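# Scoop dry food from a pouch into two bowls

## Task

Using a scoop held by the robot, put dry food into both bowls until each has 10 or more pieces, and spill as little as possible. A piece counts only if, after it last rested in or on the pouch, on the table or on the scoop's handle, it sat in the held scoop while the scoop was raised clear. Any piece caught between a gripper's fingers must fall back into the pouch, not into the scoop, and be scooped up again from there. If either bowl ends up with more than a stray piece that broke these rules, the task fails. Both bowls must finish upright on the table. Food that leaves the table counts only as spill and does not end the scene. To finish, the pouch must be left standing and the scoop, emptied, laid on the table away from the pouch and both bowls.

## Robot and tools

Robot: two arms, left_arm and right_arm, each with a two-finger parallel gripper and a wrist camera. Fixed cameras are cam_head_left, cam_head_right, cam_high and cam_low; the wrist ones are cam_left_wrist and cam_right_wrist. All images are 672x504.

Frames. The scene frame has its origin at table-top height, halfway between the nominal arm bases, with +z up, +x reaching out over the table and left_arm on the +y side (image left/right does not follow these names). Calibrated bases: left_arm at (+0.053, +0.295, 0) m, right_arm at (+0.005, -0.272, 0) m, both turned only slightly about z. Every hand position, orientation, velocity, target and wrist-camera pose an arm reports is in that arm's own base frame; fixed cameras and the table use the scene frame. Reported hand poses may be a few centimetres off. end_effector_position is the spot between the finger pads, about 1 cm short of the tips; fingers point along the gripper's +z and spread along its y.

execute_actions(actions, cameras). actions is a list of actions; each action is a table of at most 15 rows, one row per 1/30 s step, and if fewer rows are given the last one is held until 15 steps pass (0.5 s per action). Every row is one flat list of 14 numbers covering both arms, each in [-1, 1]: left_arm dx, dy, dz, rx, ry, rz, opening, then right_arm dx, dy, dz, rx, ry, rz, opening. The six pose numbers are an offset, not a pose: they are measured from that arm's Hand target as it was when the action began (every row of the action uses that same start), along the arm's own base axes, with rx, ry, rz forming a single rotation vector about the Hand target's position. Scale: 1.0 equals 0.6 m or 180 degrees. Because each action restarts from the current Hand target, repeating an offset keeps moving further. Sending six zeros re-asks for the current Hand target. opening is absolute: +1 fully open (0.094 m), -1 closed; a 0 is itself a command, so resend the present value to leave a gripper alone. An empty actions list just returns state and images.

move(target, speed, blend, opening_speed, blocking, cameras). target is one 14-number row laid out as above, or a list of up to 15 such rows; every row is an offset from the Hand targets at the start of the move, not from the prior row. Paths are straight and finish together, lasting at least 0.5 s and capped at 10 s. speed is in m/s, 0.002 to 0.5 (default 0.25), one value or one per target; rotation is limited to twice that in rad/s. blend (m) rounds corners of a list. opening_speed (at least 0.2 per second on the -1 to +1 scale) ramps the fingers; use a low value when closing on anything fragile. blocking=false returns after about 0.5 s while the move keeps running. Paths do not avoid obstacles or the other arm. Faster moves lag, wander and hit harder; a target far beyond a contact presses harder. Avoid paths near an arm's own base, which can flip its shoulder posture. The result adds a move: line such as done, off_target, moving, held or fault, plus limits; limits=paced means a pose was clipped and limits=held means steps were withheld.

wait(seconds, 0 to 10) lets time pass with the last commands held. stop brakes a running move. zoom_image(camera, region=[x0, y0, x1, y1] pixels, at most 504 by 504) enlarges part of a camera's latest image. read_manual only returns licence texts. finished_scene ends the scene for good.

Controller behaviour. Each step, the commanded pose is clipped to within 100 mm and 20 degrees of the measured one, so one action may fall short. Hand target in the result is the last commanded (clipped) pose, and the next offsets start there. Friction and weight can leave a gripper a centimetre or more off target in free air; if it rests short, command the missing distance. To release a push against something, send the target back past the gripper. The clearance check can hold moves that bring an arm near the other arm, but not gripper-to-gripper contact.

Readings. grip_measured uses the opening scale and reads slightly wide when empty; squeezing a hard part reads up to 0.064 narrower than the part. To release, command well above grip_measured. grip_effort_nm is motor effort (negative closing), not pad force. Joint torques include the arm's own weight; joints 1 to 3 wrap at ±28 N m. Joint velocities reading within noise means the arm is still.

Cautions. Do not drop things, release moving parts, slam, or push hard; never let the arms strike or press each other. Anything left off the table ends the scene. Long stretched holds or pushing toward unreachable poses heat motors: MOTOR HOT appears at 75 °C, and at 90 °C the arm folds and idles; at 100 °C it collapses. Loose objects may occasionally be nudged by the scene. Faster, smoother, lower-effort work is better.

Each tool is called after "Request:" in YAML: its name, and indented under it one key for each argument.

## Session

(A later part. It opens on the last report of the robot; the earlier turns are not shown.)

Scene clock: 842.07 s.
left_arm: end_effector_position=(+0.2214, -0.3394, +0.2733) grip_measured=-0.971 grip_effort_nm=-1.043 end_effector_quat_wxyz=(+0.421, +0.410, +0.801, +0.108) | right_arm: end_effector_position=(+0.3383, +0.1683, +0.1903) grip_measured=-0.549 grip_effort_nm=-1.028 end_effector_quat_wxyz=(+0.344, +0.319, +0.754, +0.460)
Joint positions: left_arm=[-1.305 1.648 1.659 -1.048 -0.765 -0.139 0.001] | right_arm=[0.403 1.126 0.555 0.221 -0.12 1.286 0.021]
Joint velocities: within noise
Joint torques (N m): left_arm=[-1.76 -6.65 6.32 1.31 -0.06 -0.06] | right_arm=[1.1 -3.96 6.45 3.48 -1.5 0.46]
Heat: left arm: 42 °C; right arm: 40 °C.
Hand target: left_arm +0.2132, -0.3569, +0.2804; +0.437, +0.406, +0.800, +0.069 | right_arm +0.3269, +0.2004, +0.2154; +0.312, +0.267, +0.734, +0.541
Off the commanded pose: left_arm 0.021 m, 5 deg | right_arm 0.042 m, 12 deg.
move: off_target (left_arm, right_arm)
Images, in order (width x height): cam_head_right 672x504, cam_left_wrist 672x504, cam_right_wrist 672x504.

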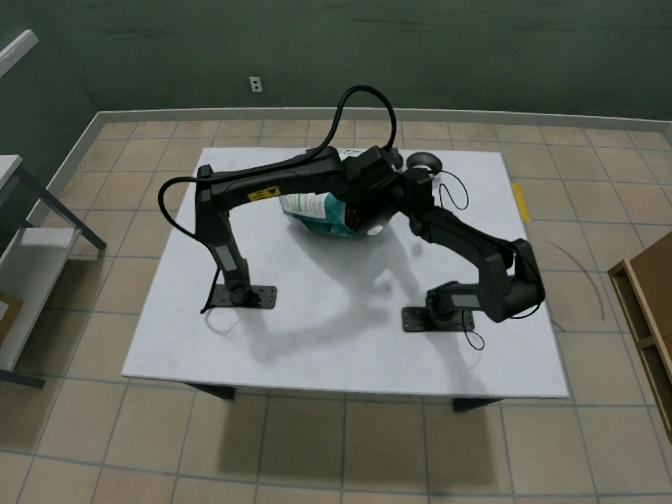

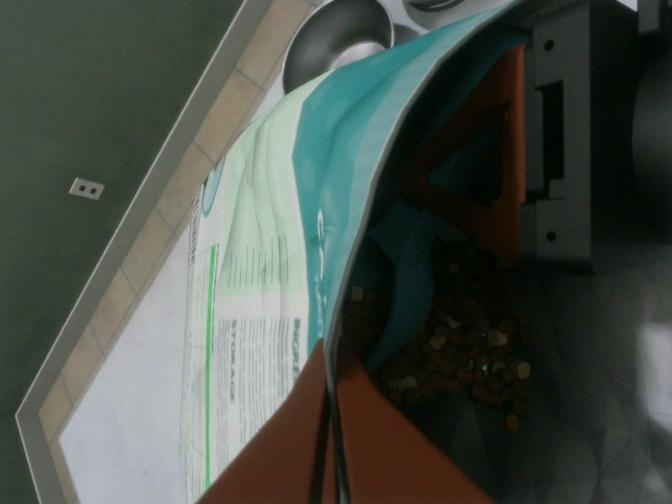

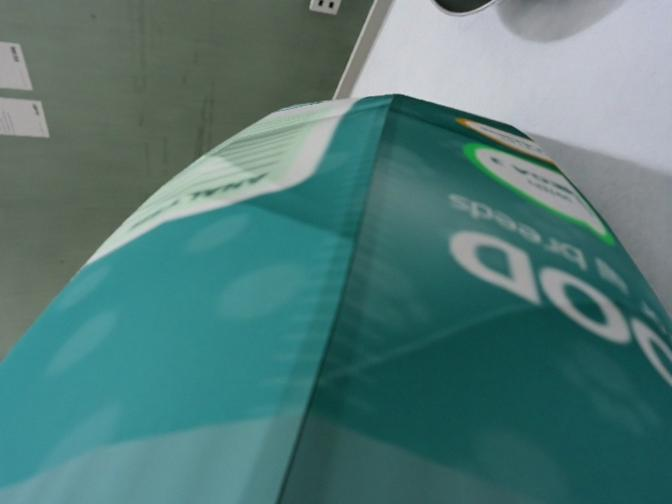

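Request:
move:
  target: [0,0,0,0,0,0,-1,-0.03,-0.12,-0.005,0,0,0,-0.979154]
  speed: 0.06
  cameras: ["cam_left_wrist","cam_right_wrist","cam_head_right"]

Request:
zoom_image:
  camera: "cam_left_wrist"
  region: [300, 180, 580, 440]

Scene clock: 848.90 s.
left_arm: end_effector_position=(+0.2154, -0.3459, +0.2685) grip_measured=-0.971 grip_effort_nm=-1.038 end_effector_quat_wxyz=(+0.414, +0.420, +0.802, +0.096) | right_arm: end_effector_position=(+0.3046, +0.1431, +0.2094) grip_measured=-0.549 grip_effort_nm=-1.028 end_effector_quat_wxyz=(+0.283, +0.254, +0.741, +0.553)
Joint positions: left_arm=[-1.314 1.654 1.659 -1.043 -0.735 -0.139 0.001] | right_arm=[0.119 0.968 0.461 0.221 -0.629 1.257 0.021]
Joint velocities: within noise
Joint torques (N m): left_arm=[-0.87 -7.01 6.19 1.28 -0.34 -0.09] | right_arm=[-1.96 -3.89 6.64 2.14 0.3 -0.15]
Heat: left arm: 42 °C; right arm: 41 °C.
Hand target: left_arm +0.2132, -0.3569, +0.2804; +0.437, +0.406, +0.800, +0.069 | right_arm +0.3089, +0.1284, +0.2125; +0.312, +0.267, +0.734, +0.541
Off the commanded pose: left_arm 0.016 m, 4 deg | right_arm 0.016 m, 4 deg.
move: off_target (left_arm, right_arm)
Images, in order (width x height): cam_head_right 672x504, cam_left_wrist 672x504, cam_right_wrist 672x504.

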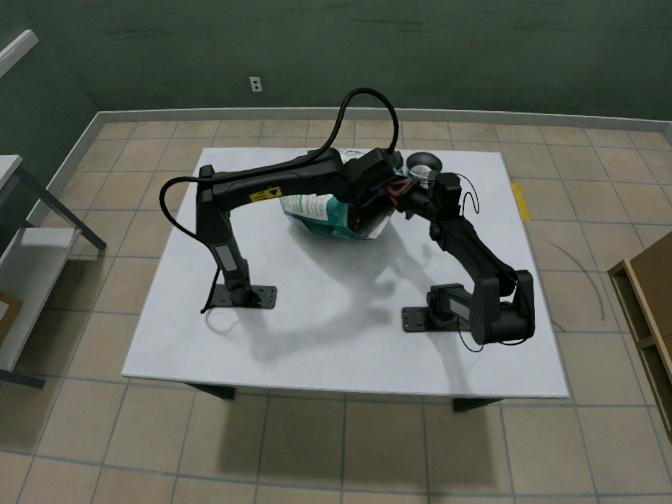

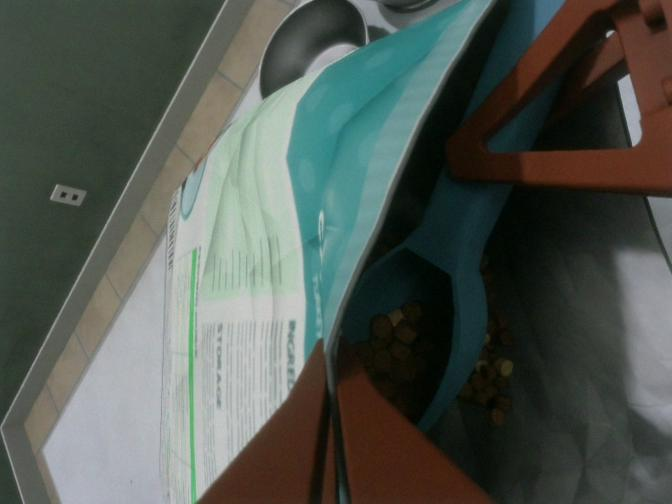

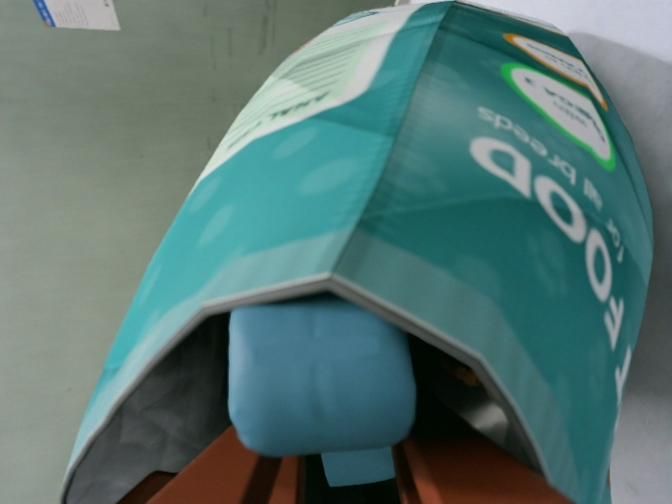

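Scaled by 1.800.

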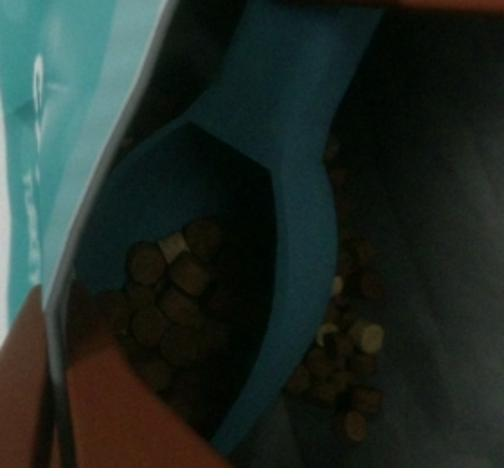

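Request:
move:
  target:
    - [0,0,0,0,0,0,-1,-0.07,-0.08,0.025,0,0,0,-0.979154]
    - [0,0,0,0,0,0,-1,-0.122,-0.155,0.09,0,0,0,-0.979154]
  speed: 0.07
  blend: 0.01
  cameras: ["cam_left_wrist","cam_right_wrist","cam_head_right","cam_high"]

Scene clock: 859.97 s.
left_arm: end_effector_position=(+0.2158, -0.3455, +0.2688) grip_measured=-0.971 grip_effort_nm=-1.053 end_effector_quat_wxyz=(+0.415, +0.420, +0.802, +0.097) | right_arm: end_effector_position=(+0.2411, +0.0302, +0.2540) grip_measured=-0.549 grip_effort_nm=-1.028 end_effector_quat_wxyz=(+0.318, +0.279, +0.736, +0.528)
Joint positions: left_arm=[-1.314 1.654 1.659 -1.043 -0.739 -0.139 0.001] | right_arm=[-0.639 0.77 0.699 -0.684 -1.214 0.669 0.021]
Joint velocities: within noise
Joint torques (N m): left_arm=[-0.9 -7.27 6.05 1.27 -0.29 -0.15] | right_arm=[-0.39 0.23 9.89 1.01 -0.77 -0.19]
Heat: left arm: 43 °C; right arm: 41 °C.
Hand target: left_arm +0.2132, -0.3569, +0.2804; +0.437, +0.406, +0.800, +0.069 | right_arm +0.2357, +0.0354, +0.2665; +0.312, +0.267, +0.734, +0.541
Off the commanded pose: left_arm 0.016 m, 4 deg | right_arm 0.015 m, 2 deg.
move: off_target (left_arm, right_arm)
Images, in order (width x height): cam_head_right 672x504, cam_high 672x504, cam_left_wrist 672x504, cam_right_wrist 672x504.

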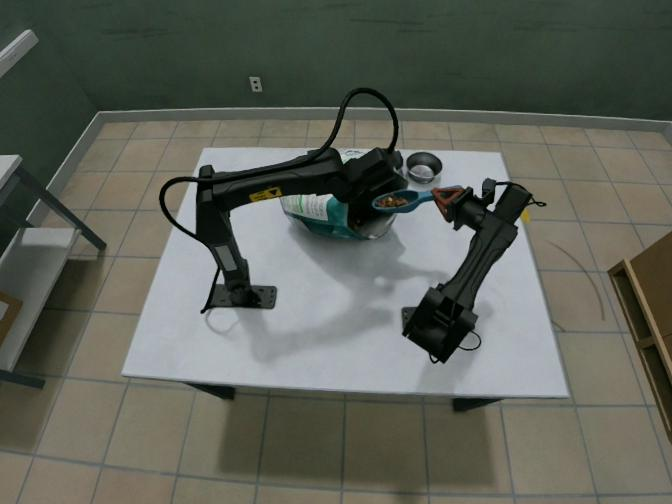

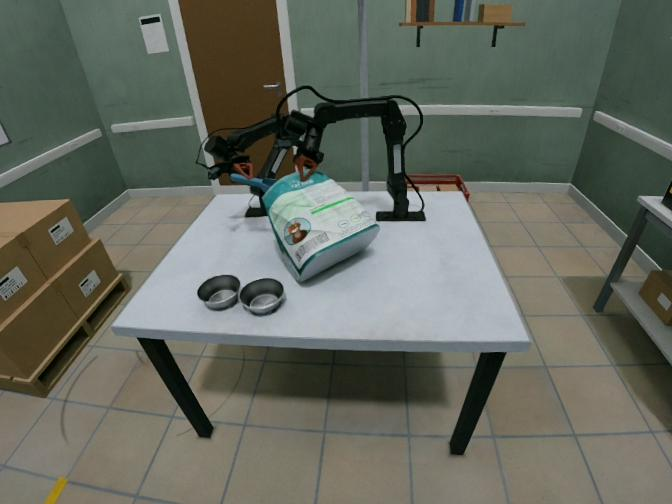

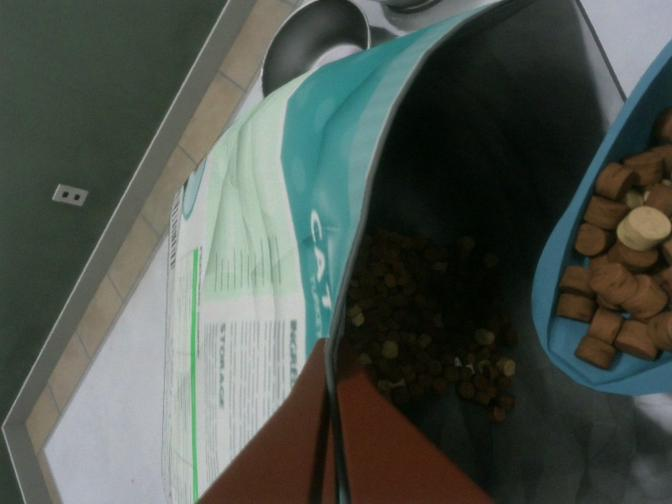

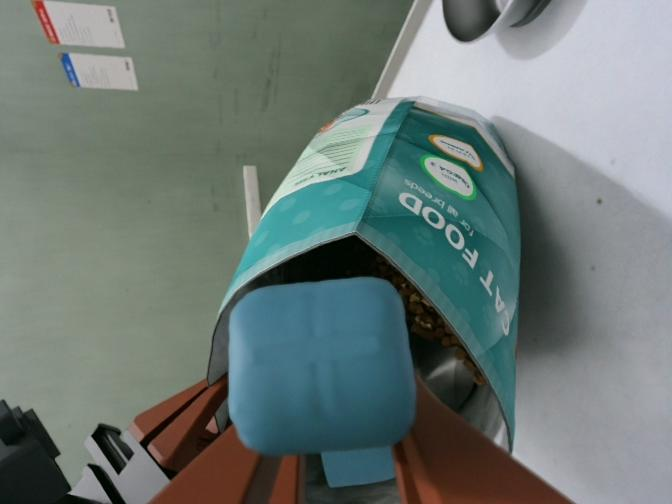

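Request:
zoom_image:
  camera: "cam_left_wrist"
  region: [520, 30, 672, 400]

Request:
zoom_image:
  camera: "cam_head_right"
  region: [350, 170, 450, 230]

Scaled by 1.362.

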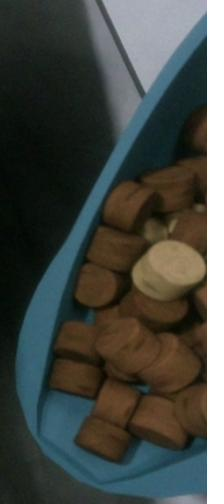

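Scaled by 5.040.

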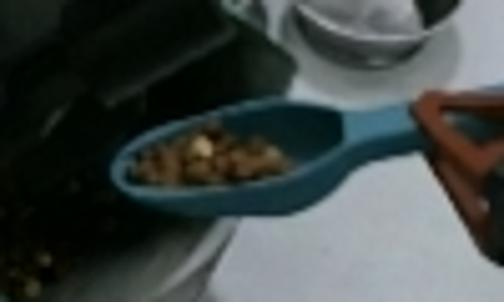

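Request:
move:
  target:
    - [0,0,0,0,0,0,-1,0.057,-0.225,0.06,0,0,0,-0.979154]
    - [0,0,0,0,0,0,-1,0.307,-0.158,0.03,0,0,-0.194,-0.979154]
  speed: 0.15
  blend: 0.03
  cameras: ["cam_right_wrist","cam_head_right","cam_head_left","cam_high"]

Scene clock: 887.13 s.
left_arm: end_effector_position=(+0.2158, -0.3455, +0.2688) grip_measured=-0.971 grip_effort_nm=-1.043 end_effector_quat_wxyz=(+0.415, +0.420, +0.802, +0.097) | right_arm: end_effector_position=(+0.4148, -0.0600, +0.2810) grip_measured=-0.549 grip_effort_nm=-1.023 end_effector_quat_wxyz=(+0.445, +0.483, +0.627, +0.419)
Joint positions: left_arm=[-1.314 1.654 1.659 -1.043 -0.739 -0.139 0.001] | right_arm=[-0.31 1.248 0.914 0.057 -0.395 1.302 0.021]
Joint velocities: within noise
Joint torques (N m): left_arm=[-0.96 -7.23 6.11 1.29 -0.3 -0.07] | right_arm=[0.77 -3.23 6.54 2.96 0.11 0.03]
Heat: left arm: 44 °C; right arm: 43 °C.
Hand target: left_arm +0.2132, -0.3569, +0.2804; +0.437, +0.406, +0.800, +0.069 | right_arm +0.4199, -0.0594, +0.2844; +0.460, +0.475, +0.620, +0.423
Off the commanded pose: left_arm 0.016 m, 4 deg | right_arm 0.006 m, 2 deg.
move: off_target (left_arm)
Images, in order (width x height): cam_head_left 672x504, cam_head_right 672x504, cam_high 672x504, cam_right_wrist 672x504.

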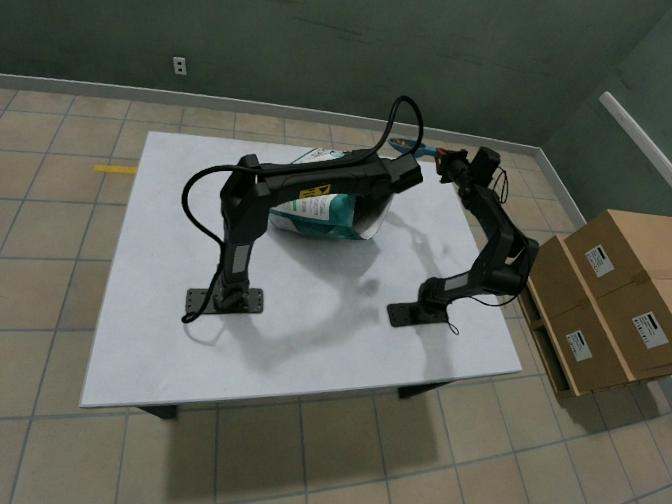

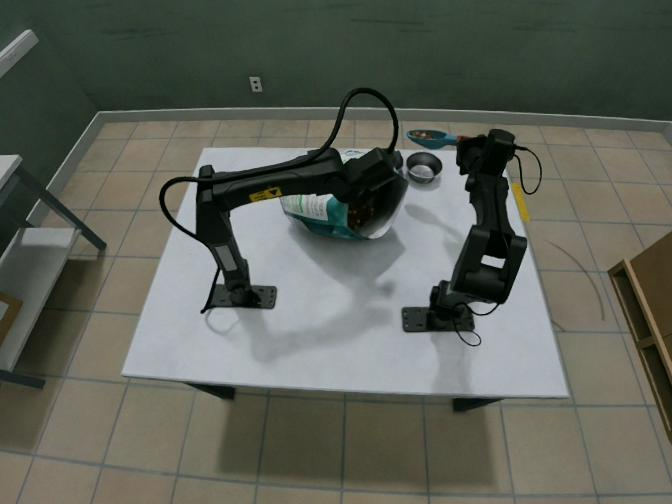

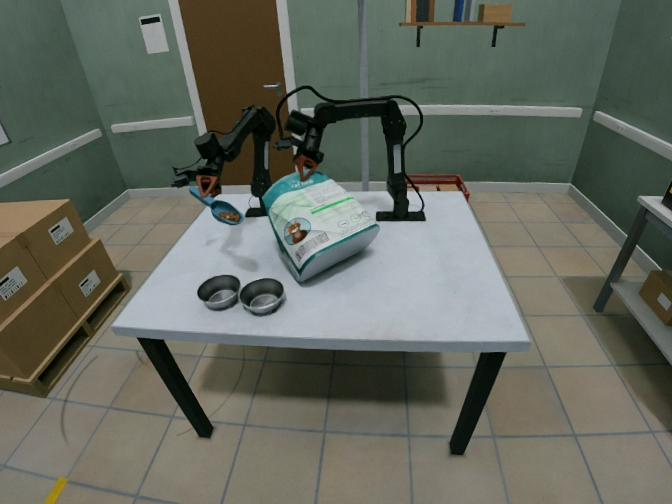

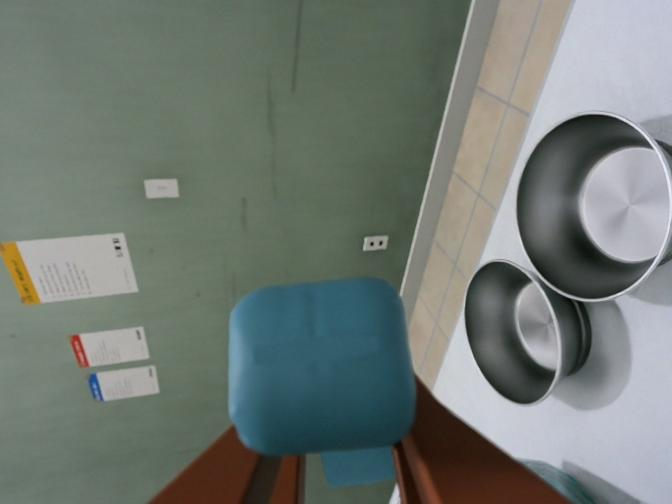

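Request:
move:
  target: [0,0,0,0,0,0,-1,0.103,0.145,-0.25,0,0,0,-0.979154]
  speed: 0.15
  cameras: ["cam_right_wrist","cam_head_right","cam_high"]

Request:
zoom_image:
  camera: "cam_high"
  region: [150, 180, 350, 340]

Scene clock: 906.73 s.
left_arm: end_effector_position=(+0.2158, -0.3455, +0.2688) grip_measured=-0.971 grip_effort_nm=-1.038 end_effector_quat_wxyz=(+0.415, +0.420, +0.802, +0.097) | right_arm: end_effector_position=(+0.4792, +0.0273, +0.1327) grip_measured=-0.549 grip_effort_nm=-1.023 end_effector_quat_wxyz=(+0.447, +0.478, +0.631, +0.417)
Joint positions: left_arm=[-1.314 1.654 1.659 -1.043 -0.739 -0.139 0.001] | right_arm=[0.029 1.747 0.695 0.797 -0.071 1.381 0.021]
Joint velocities: within noise
Joint torques (N m): left_arm=[-0.91 -7.06 6.19 1.28 -0.31 -0.09] | right_arm=[0.21 -5.38 5.23 3.01 0.17 0.07]
Heat: left arm: 44 °C; right arm: 42 °C.
Hand target: left_arm +0.2132, -0.3569, +0.2804; +0.437, +0.406, +0.800, +0.069 | right_arm +0.4817, +0.0276, +0.1344; +0.460, +0.475, +0.620, +0.423
Off the commanded pose: left_arm 0.016 m, 4 deg | right_arm 0.003 m, 2 deg.
move: off_target (left_arm)
Images, in order (width x height): cam_head_right 672x504, cam_high 672x504, cam_right_wrist 672x504.

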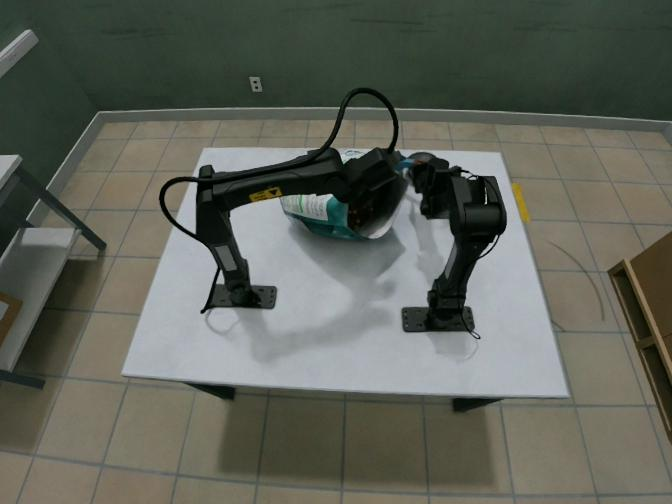

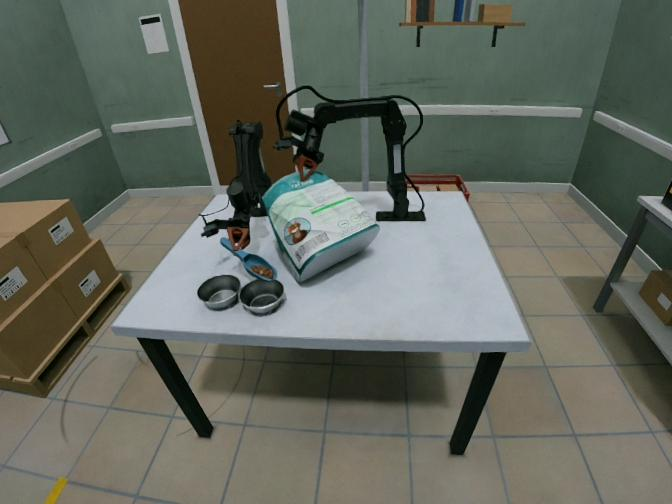

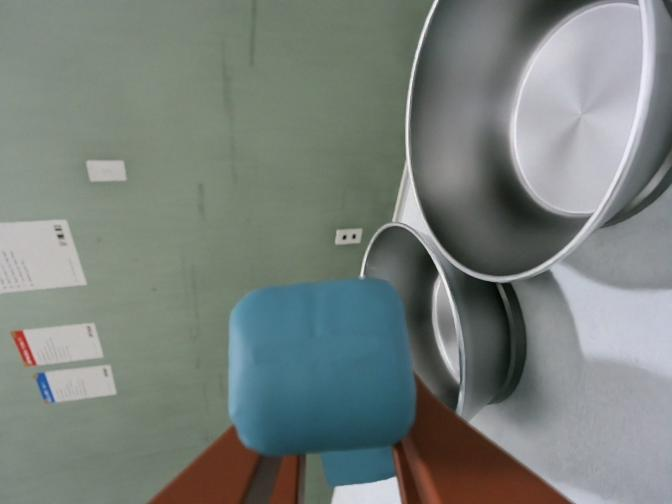

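Scaled by 2.520.

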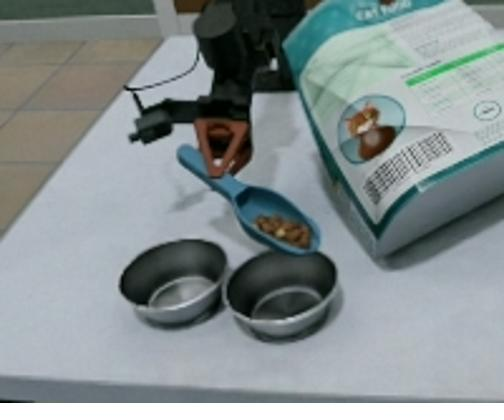

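Request:
move:
  target: [0,0,0,0,0,0,-1,0.038,0.037,0.047,-0.09,0.09,0,-0.979154]
  speed: 0.1
  cameras: ["cam_right_wrist","cam_high"]

Request:
zoom_image:
  camera: "cam_high"
  region: [150, 180, 350, 340]

Scene clock: 918.07 s.
left_arm: end_effector_position=(+0.2158, -0.3455, +0.2688) grip_measured=-0.971 grip_effort_nm=-1.048 end_effector_quat_wxyz=(+0.415, +0.420, +0.802, +0.097) | right_arm: end_effector_position=(+0.5032, +0.0529, +0.1477) grip_measured=-0.549 grip_effort_nm=-1.023 end_effector_quat_wxyz=(+0.423, +0.460, +0.733, +0.269)
Joint positions: left_arm=[-1.314 1.654 1.659 -1.043 -0.739 -0.139 0.001] | right_arm=[0.145 1.736 1.057 0.154 0.12 1.198 0.021]
Joint velocities: within noise
Joint torques (N m): left_arm=[-0.83 -7.13 6.15 1.26 -0.29 -0.09] | right_arm=[0.34 -9.69 10.25 1.62 0.23 -0.11]
Heat: left arm: 44 °C; right arm: 42 °C.
Hand target: left_arm +0.2132, -0.3569, +0.2804; +0.437, +0.406, +0.800, +0.069 | right_arm +0.5045, +0.0498, +0.1627; +0.430, +0.461, +0.731, +0.261
Off the commanded pose: left_arm 0.016 m, 4 deg | right_arm 0.015 m, 1 deg.
move: off_target (left_arm, right_arm)
Images, in order (width x height): cam_high 672x504, cam_right_wrist 672x504.

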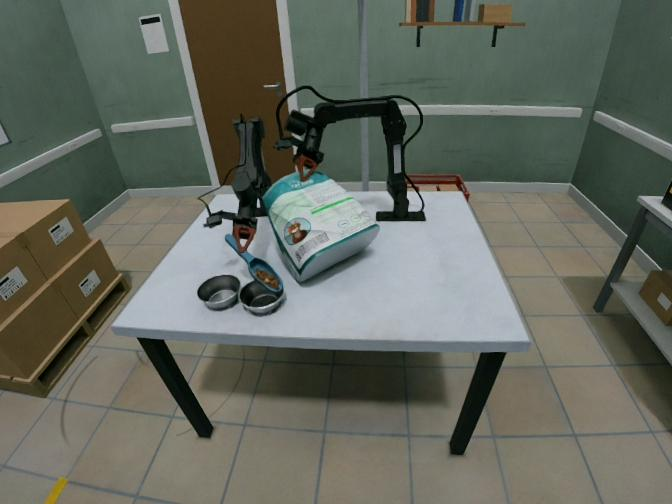

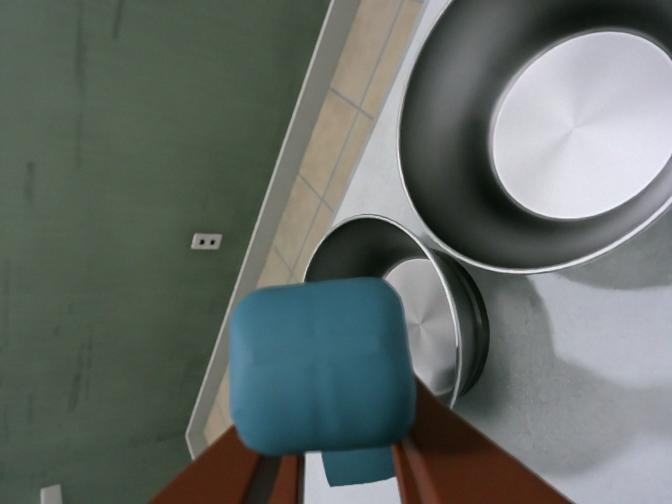

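Scaled by 2.520.

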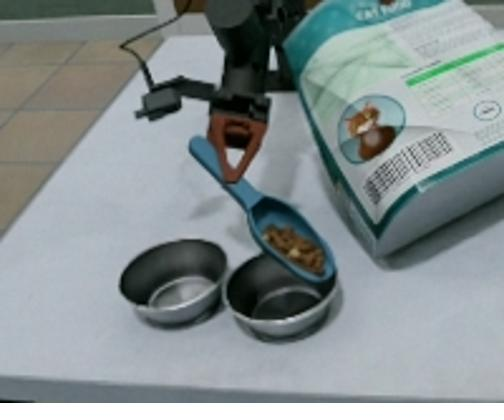

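Request:
move:
  target: [0,0,0,0,0,0,-1,0.033,0.0,0.06,-0.06,0.06,0,-0.979154]
  speed: 0.07
  cameras: ["cam_right_wrist","cam_high"]

Request:
zoom_image:
  camera: "cam_high"
  region: [190, 220, 310, 320]

Scene clock: 925.80 s.
left_arm: end_effector_position=(+0.2158, -0.3455, +0.2688) grip_measured=-0.971 grip_effort_nm=-1.033 end_effector_quat_wxyz=(+0.415, +0.420, +0.802, +0.097) | right_arm: end_effector_position=(+0.5236, +0.0512, +0.2024) grip_measured=-0.549 grip_effort_nm=-1.028 end_effector_quat_wxyz=(+0.408, +0.440, +0.782, +0.167)
Joint positions: left_arm=[-1.314 1.654 1.659 -1.043 -0.739 -0.139 0.001] | right_arm=[0.174 1.814 1.498 -0.364 0.234 1.087 0.021]
Joint velocities: within noise
Joint torques (N m): left_arm=[-1.01 -7.23 6.06 1.28 -0.27 -0.1] | right_arm=[0.54 -7.2 10.71 1.43 0.32 -0.13]
Heat: left arm: 44 °C; right arm: 42 °C.
Hand target: left_arm +0.2132, -0.3569, +0.2804; +0.437, +0.406, +0.800, +0.069 | right_arm +0.5243, +0.0498, +0.1986; +0.401, +0.441, +0.790, +0.146
Off the commanded pose: left_arm 0.016 m, 4 deg | right_arm 0.004 m, 3 deg.
move: off_target (left_arm, right_arm)
Images, in order (width x height): cam_high 672x504, cam_right_wrist 672x504.

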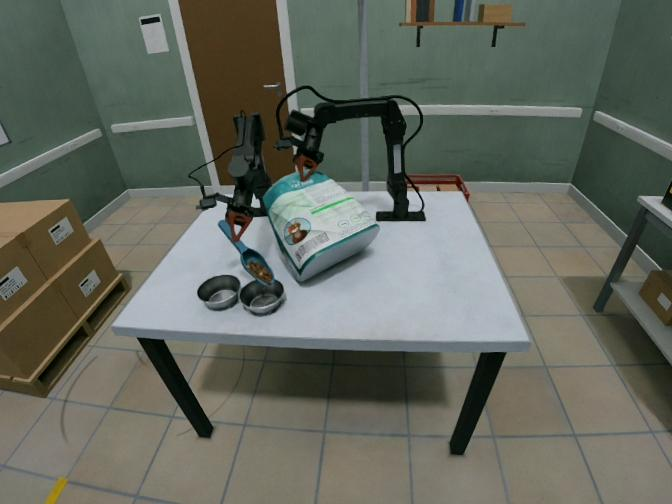

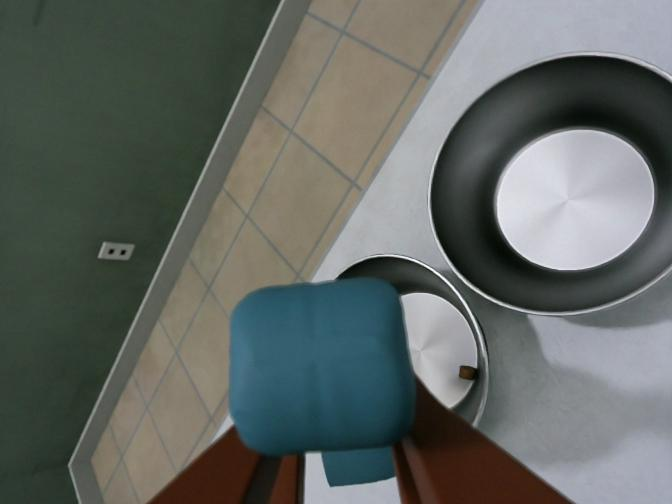

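Scaled by 4.200.

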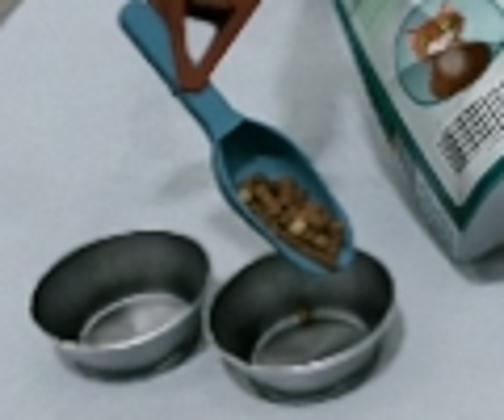

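Request:
execute_actions:
  actions: []
  cameras: ["cam_high","cam_right_wrist"]

Request:
zoom_image:
  camera: "cam_high"
  region: [180, 180, 330, 330]

Scene clock: 943.10 s.
left_arm: end_effector_position=(+0.2158, -0.3455, +0.2688) grip_measured=-0.971 grip_effort_nm=-1.043 end_effector_quat_wxyz=(+0.415, +0.420, +0.802, +0.097) | right_arm: end_effector_position=(+0.5235, +0.0511, +0.2023) grip_measured=-0.549 grip_effort_nm=-1.033 end_effector_quat_wxyz=(+0.408, +0.440, +0.782, +0.167)
Joint positions: left_arm=[-1.314 1.654 1.659 -1.043 -0.739 -0.139 0.001] | right_arm=[0.174 1.814 1.498 -0.365 0.234 1.087 0.021]
Joint velocities: within noise
Joint torques (N m): left_arm=[-0.99 -7.06 6.26 1.28 -0.32 -0.06] | right_arm=[0.51 -7.06 10.58 1.42 0.34 -0.15]
Heat: left arm: 44 °C; right arm: 44 °C.
Hand target: left_arm +0.2132, -0.3569, +0.2804; +0.437, +0.406, +0.800, +0.069 | right_arm +0.5243, +0.0498, +0.1986; +0.401, +0.441, +0.790, +0.146
Tool commands: left_gripper/opening=-1.0 right_gripper/opening=-0.979154
Off the commanded pose: left_arm 0.016 m, 4 deg | right_arm 0.004 m, 3 deg.
Images, in order (width x height): cam_high 672x504, cam_right_wrist 672x504.

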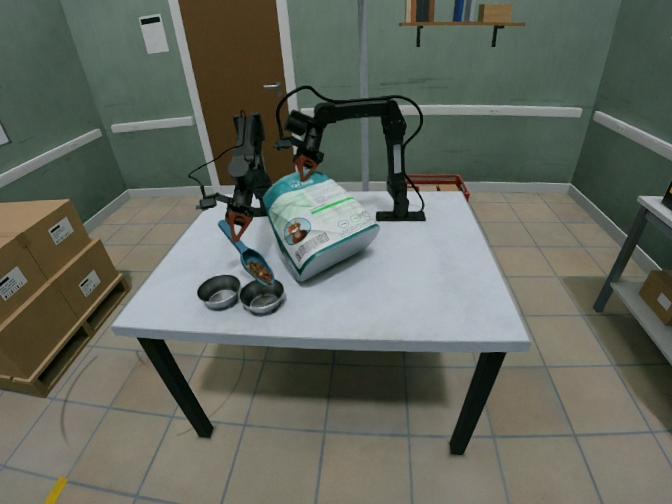

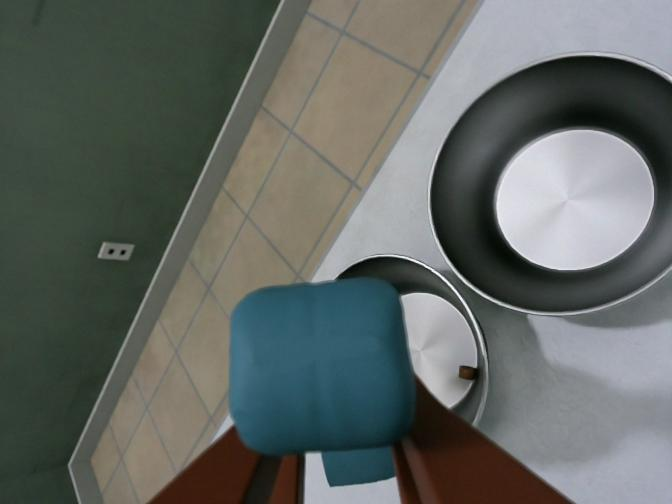

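Scaled by 3.360.

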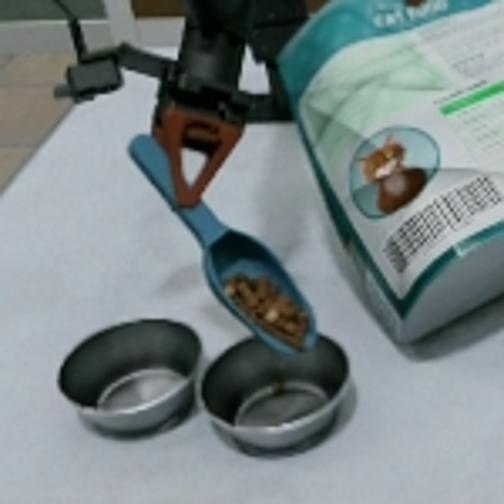

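Request:
move:
  target: [0,0,0,0,0,0,-1,0.015,0.015,0.012,-0.0275,0.0275,0,-0.979154]
  speed: 0.08
  cameras: ["cam_high","cam_right_wrist"]

Request:
zoom_image:
  camera: "cam_high"
  region: [180, 220, 320, 330]

Scene clock: 948.27 s.
left_arm: end_effector_position=(+0.2158, -0.3455, +0.2688) grip_measured=-0.971 grip_effort_nm=-1.043 end_effector_quat_wxyz=(+0.415, +0.420, +0.802, +0.097) | right_arm: end_effector_position=(+0.5335, +0.0622, +0.2109) grip_measured=-0.549 grip_effort_nm=-1.023 end_effector_quat_wxyz=(+0.392, +0.428, +0.806, +0.116)
Joint positions: left_arm=[-1.314 1.654 1.659 -1.043 -0.739 -0.139 0.001] | right_arm=[0.214 1.92 1.727 -0.578 0.305 1.061 0.021]
Joint velocities: within noise
Joint torques (N m): left_arm=[-0.88 -7.05 6.19 1.29 -0.29 -0.09] | right_arm=[0.46 -7.83 10.37 1.29 0.41 -0.1]
Heat: left arm: 44 °C; right arm: 44 °C.
Hand target: left_arm +0.2132, -0.3569, +0.2804; +0.437, +0.406, +0.800, +0.069 | right_arm +0.5333, +0.0588, +0.2059; +0.385, +0.429, +0.812, +0.093
Off the commanded pose: left_arm 0.016 m, 4 deg | right_arm 0.006 m, 3 deg.
move: off_target (left_arm, right_arm)
Images, in order (width x height): cam_high 672x504, cam_right_wrist 672x504.

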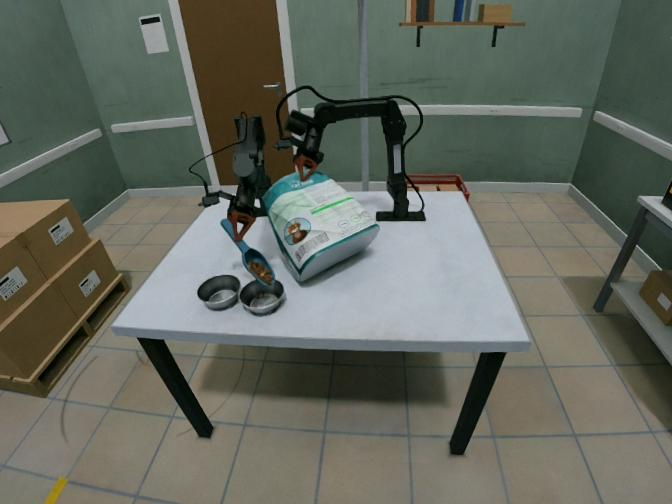

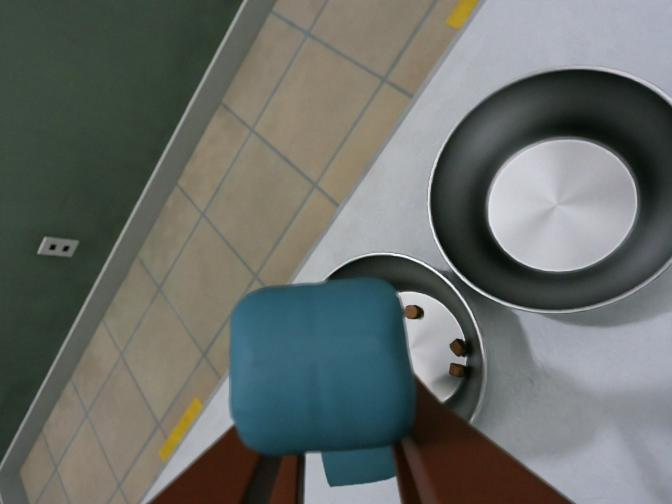

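Scaled by 3.600.

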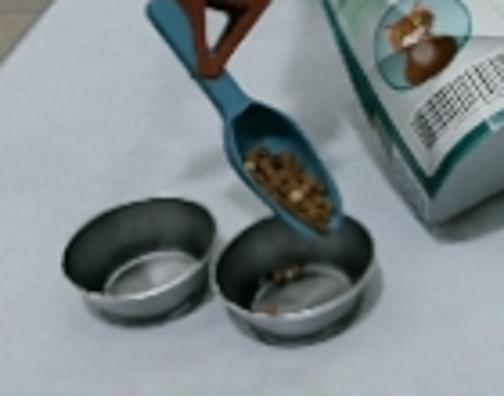

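Request:
move:
  target: [0,0,0,0,0,0,-1,0.01,0.01,0.006,-0.018,0.018,0,-0.979154]
  speed: 0.08
  cameras: ["cam_high","cam_right_wrist"]

Request:
zoom_image:
  camera: "cam_high"
  region: [180, 220, 320, 330]

Scene clock: 952.43 s.
left_arm: end_effector_position=(+0.2158, -0.3455, +0.2688) grip_measured=-0.971 grip_effort_nm=-1.038 end_effector_quat_wxyz=(+0.415, +0.420, +0.802, +0.097) | right_arm: end_effector_position=(+0.5405, +0.0686, +0.2167) grip_measured=-0.549 grip_effort_nm=-1.023 end_effector_quat_wxyz=(+0.383, +0.420, +0.818, +0.084)
Joint positions: left_arm=[-1.314 1.654 1.659 -1.043 -0.739 -0.139 0.001] | right_arm=[0.237 2.005 1.899 -0.723 0.351 1.049 0.021]
Joint velocities: within noise
Joint torques (N m): left_arm=[-0.88 -7.19 6.2 1.29 -0.3 -0.08] | right_arm=[0.43 -7.95 10.14 1.2 0.44 -0.11]
Heat: left arm: 44 °C; right arm: 44 °C.
Hand target: left_arm +0.2132, -0.3569, +0.2804; +0.437, +0.406, +0.800, +0.069 | right_arm +0.5393, +0.0648, +0.2094; +0.374, +0.420, +0.825, +0.058
Off the commanded pose: left_arm 0.016 m, 4 deg | right_arm 0.008 m, 3 deg.
move: off_target (left_arm, right_arm)
Images, in order (width x height): cam_high 672x504, cam_right_wrist 672x504.

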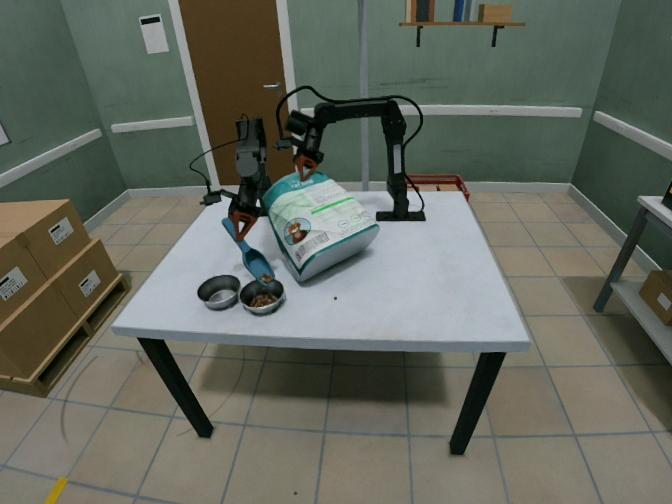

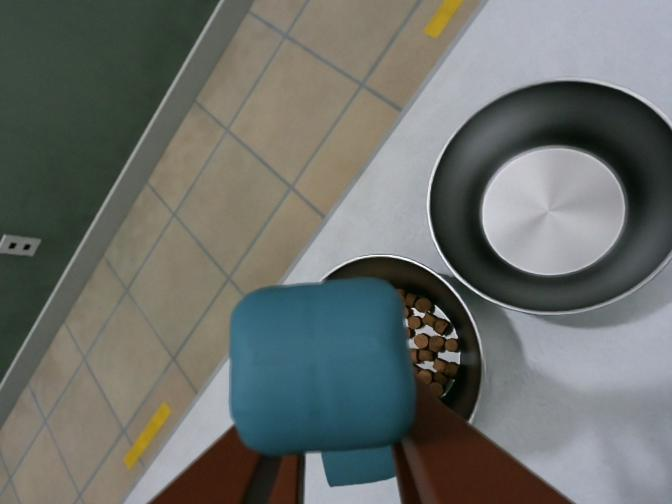

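Scaled by 3.600.

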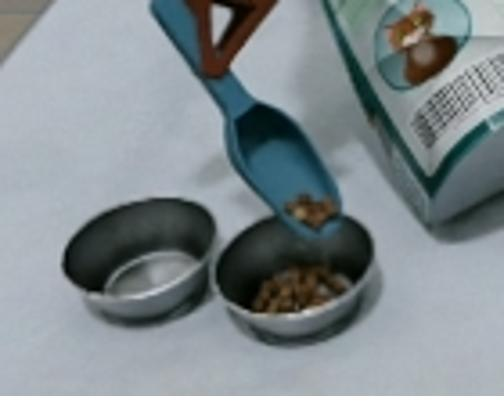

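Request:
move:
  target: [0,0,0,0,0,0,-1,-0.085,-0.087,-0.03,0.185,-0.185,0,-0.979154]
  speed: 0.15
  cameras: ["cam_high","cam_right_wrist"]

Request:
zoom_image:
  camera: "cam_high"
  region: [180, 220, 320, 330]

Request:
zoom_image:
  camera: "cam_right_wrist"
  region: [200, 100, 672, 504]

Scene clock: 961.53 s.
left_arm: end_effector_position=(+0.2158, -0.3455, +0.2688) grip_measured=-0.971 grip_effort_nm=-1.038 end_effector_quat_wxyz=(+0.415, +0.420, +0.802, +0.097) | right_arm: end_effector_position=(+0.4890, +0.0110, +0.1701) grip_measured=-0.549 grip_effort_nm=-1.033 end_effector_quat_wxyz=(+0.439, +0.490, +0.649, +0.382)
Joint positions: left_arm=[-1.314 1.654 1.659 -1.043 -0.739 -0.139 0.001] | right_arm=[-0.005 1.643 0.854 0.459 -0.07 1.339 0.021]
Joint velocities: within noise
Joint torques (N m): left_arm=[-0.95 -7.21 6.22 1.3 -0.34 -0.09] | right_arm=[-0.4 -9.59 5.81 2.92 -0.16 0.02]
Heat: left arm: 44 °C; right arm: 43 °C.
Hand target: left_arm +0.2132, -0.3569, +0.2804; +0.437, +0.406, +0.800, +0.069 | right_arm +0.4883, +0.0126, +0.1914; +0.457, +0.474, +0.634, +0.405
Off the commanded pose: left_arm 0.016 m, 4 deg | right_arm 0.021 m, 4 deg.
move: off_target (left_arm, right_arm)
Images, in order (width x height): cam_high 672x504, cam_right_wrist 672x504.

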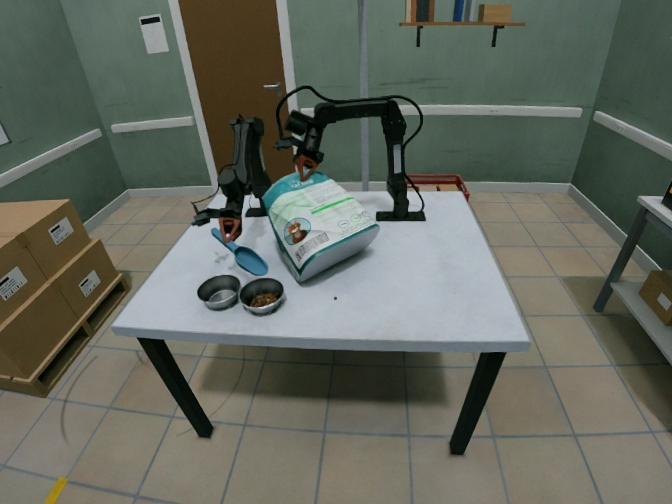

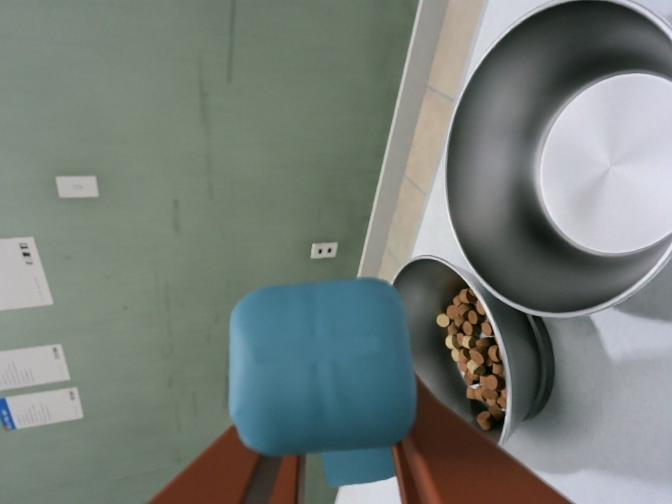

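Scaled by 3.600.

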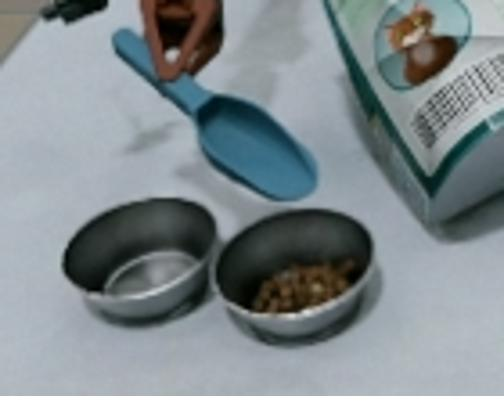

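Scaled by 1.068.

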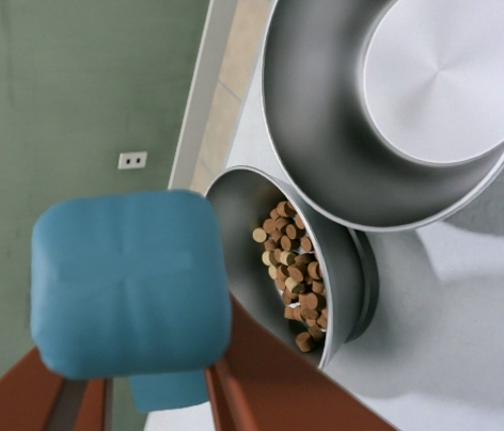

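Request:
move:
  target:
    - [0,0,0,0,0,0,-1,-0.114,-0.12,0.155,0,0,0,-0.979154]
    - [0,0,0,0,0,0,-1,-0.364,-0.188,0.181,0,0,0.194,-0.979154]
  speed: 0.2
  blend: 0.04
  cameras: ["cam_high","cam_head_right"]

Scene clock: 977.90 s.
left_arm: end_effector_position=(+0.2158, -0.3455, +0.2688) grip_measured=-0.971 grip_effort_nm=-1.038 end_effector_quat_wxyz=(+0.415, +0.420, +0.802, +0.097) | right_arm: end_effector_position=(+0.2692, -0.1003, +0.2951) grip_measured=-0.549 grip_effort_nm=-1.023 end_effector_quat_wxyz=(+0.343, +0.295, +0.736, +0.504)
Joint positions: left_arm=[-1.314 1.654 1.659 -1.043 -0.739 -0.139 0.001] | right_arm=[-1.004 1.457 1.336 -1.545 -1.309 -0.315 0.021]
Joint velocities: within noise
Joint torques (N m): left_arm=[-0.75 -7.01 6.15 1.29 -0.3 -0.05] | right_arm=[0.64 -3.26 8.43 -0.11 -0.52 -0.18]
Heat: left arm: 44 °C; right arm: 41 °C.
Hand target: left_arm +0.2132, -0.3569, +0.2804; +0.437, +0.406, +0.800, +0.069 | right_arm +0.2699, -0.1003, +0.3000; +0.315, +0.262, +0.747, +0.523
Off the commanded pose: left_arm 0.016 m, 4 deg | right_arm 0.005 m, 6 deg.
joint sent to its limit (right arm) — joint 4 (wrist pitch), lower limit. The joint targets are off in orientation, not in position.
move: off_target (left_arm, right_arm)
Images, in order (width x height): cam_head_right 672x504, cam_high 672x504.

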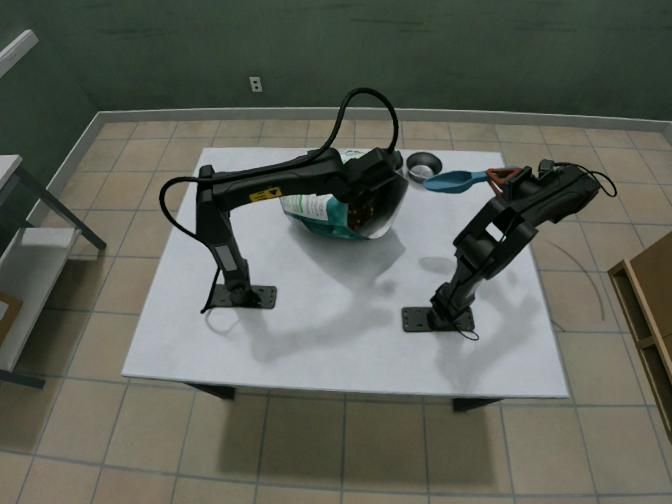

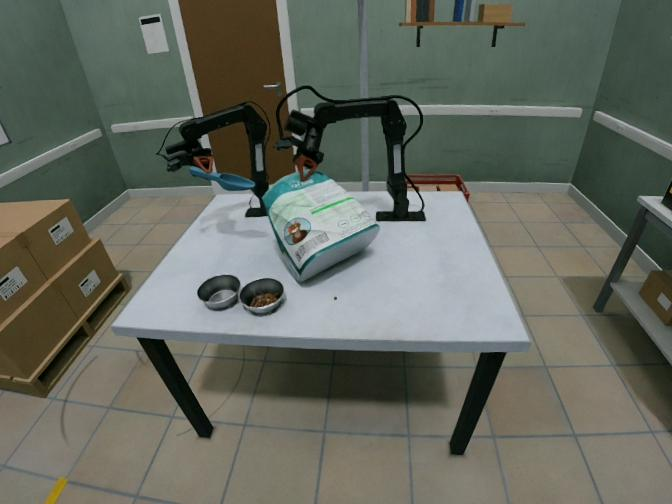

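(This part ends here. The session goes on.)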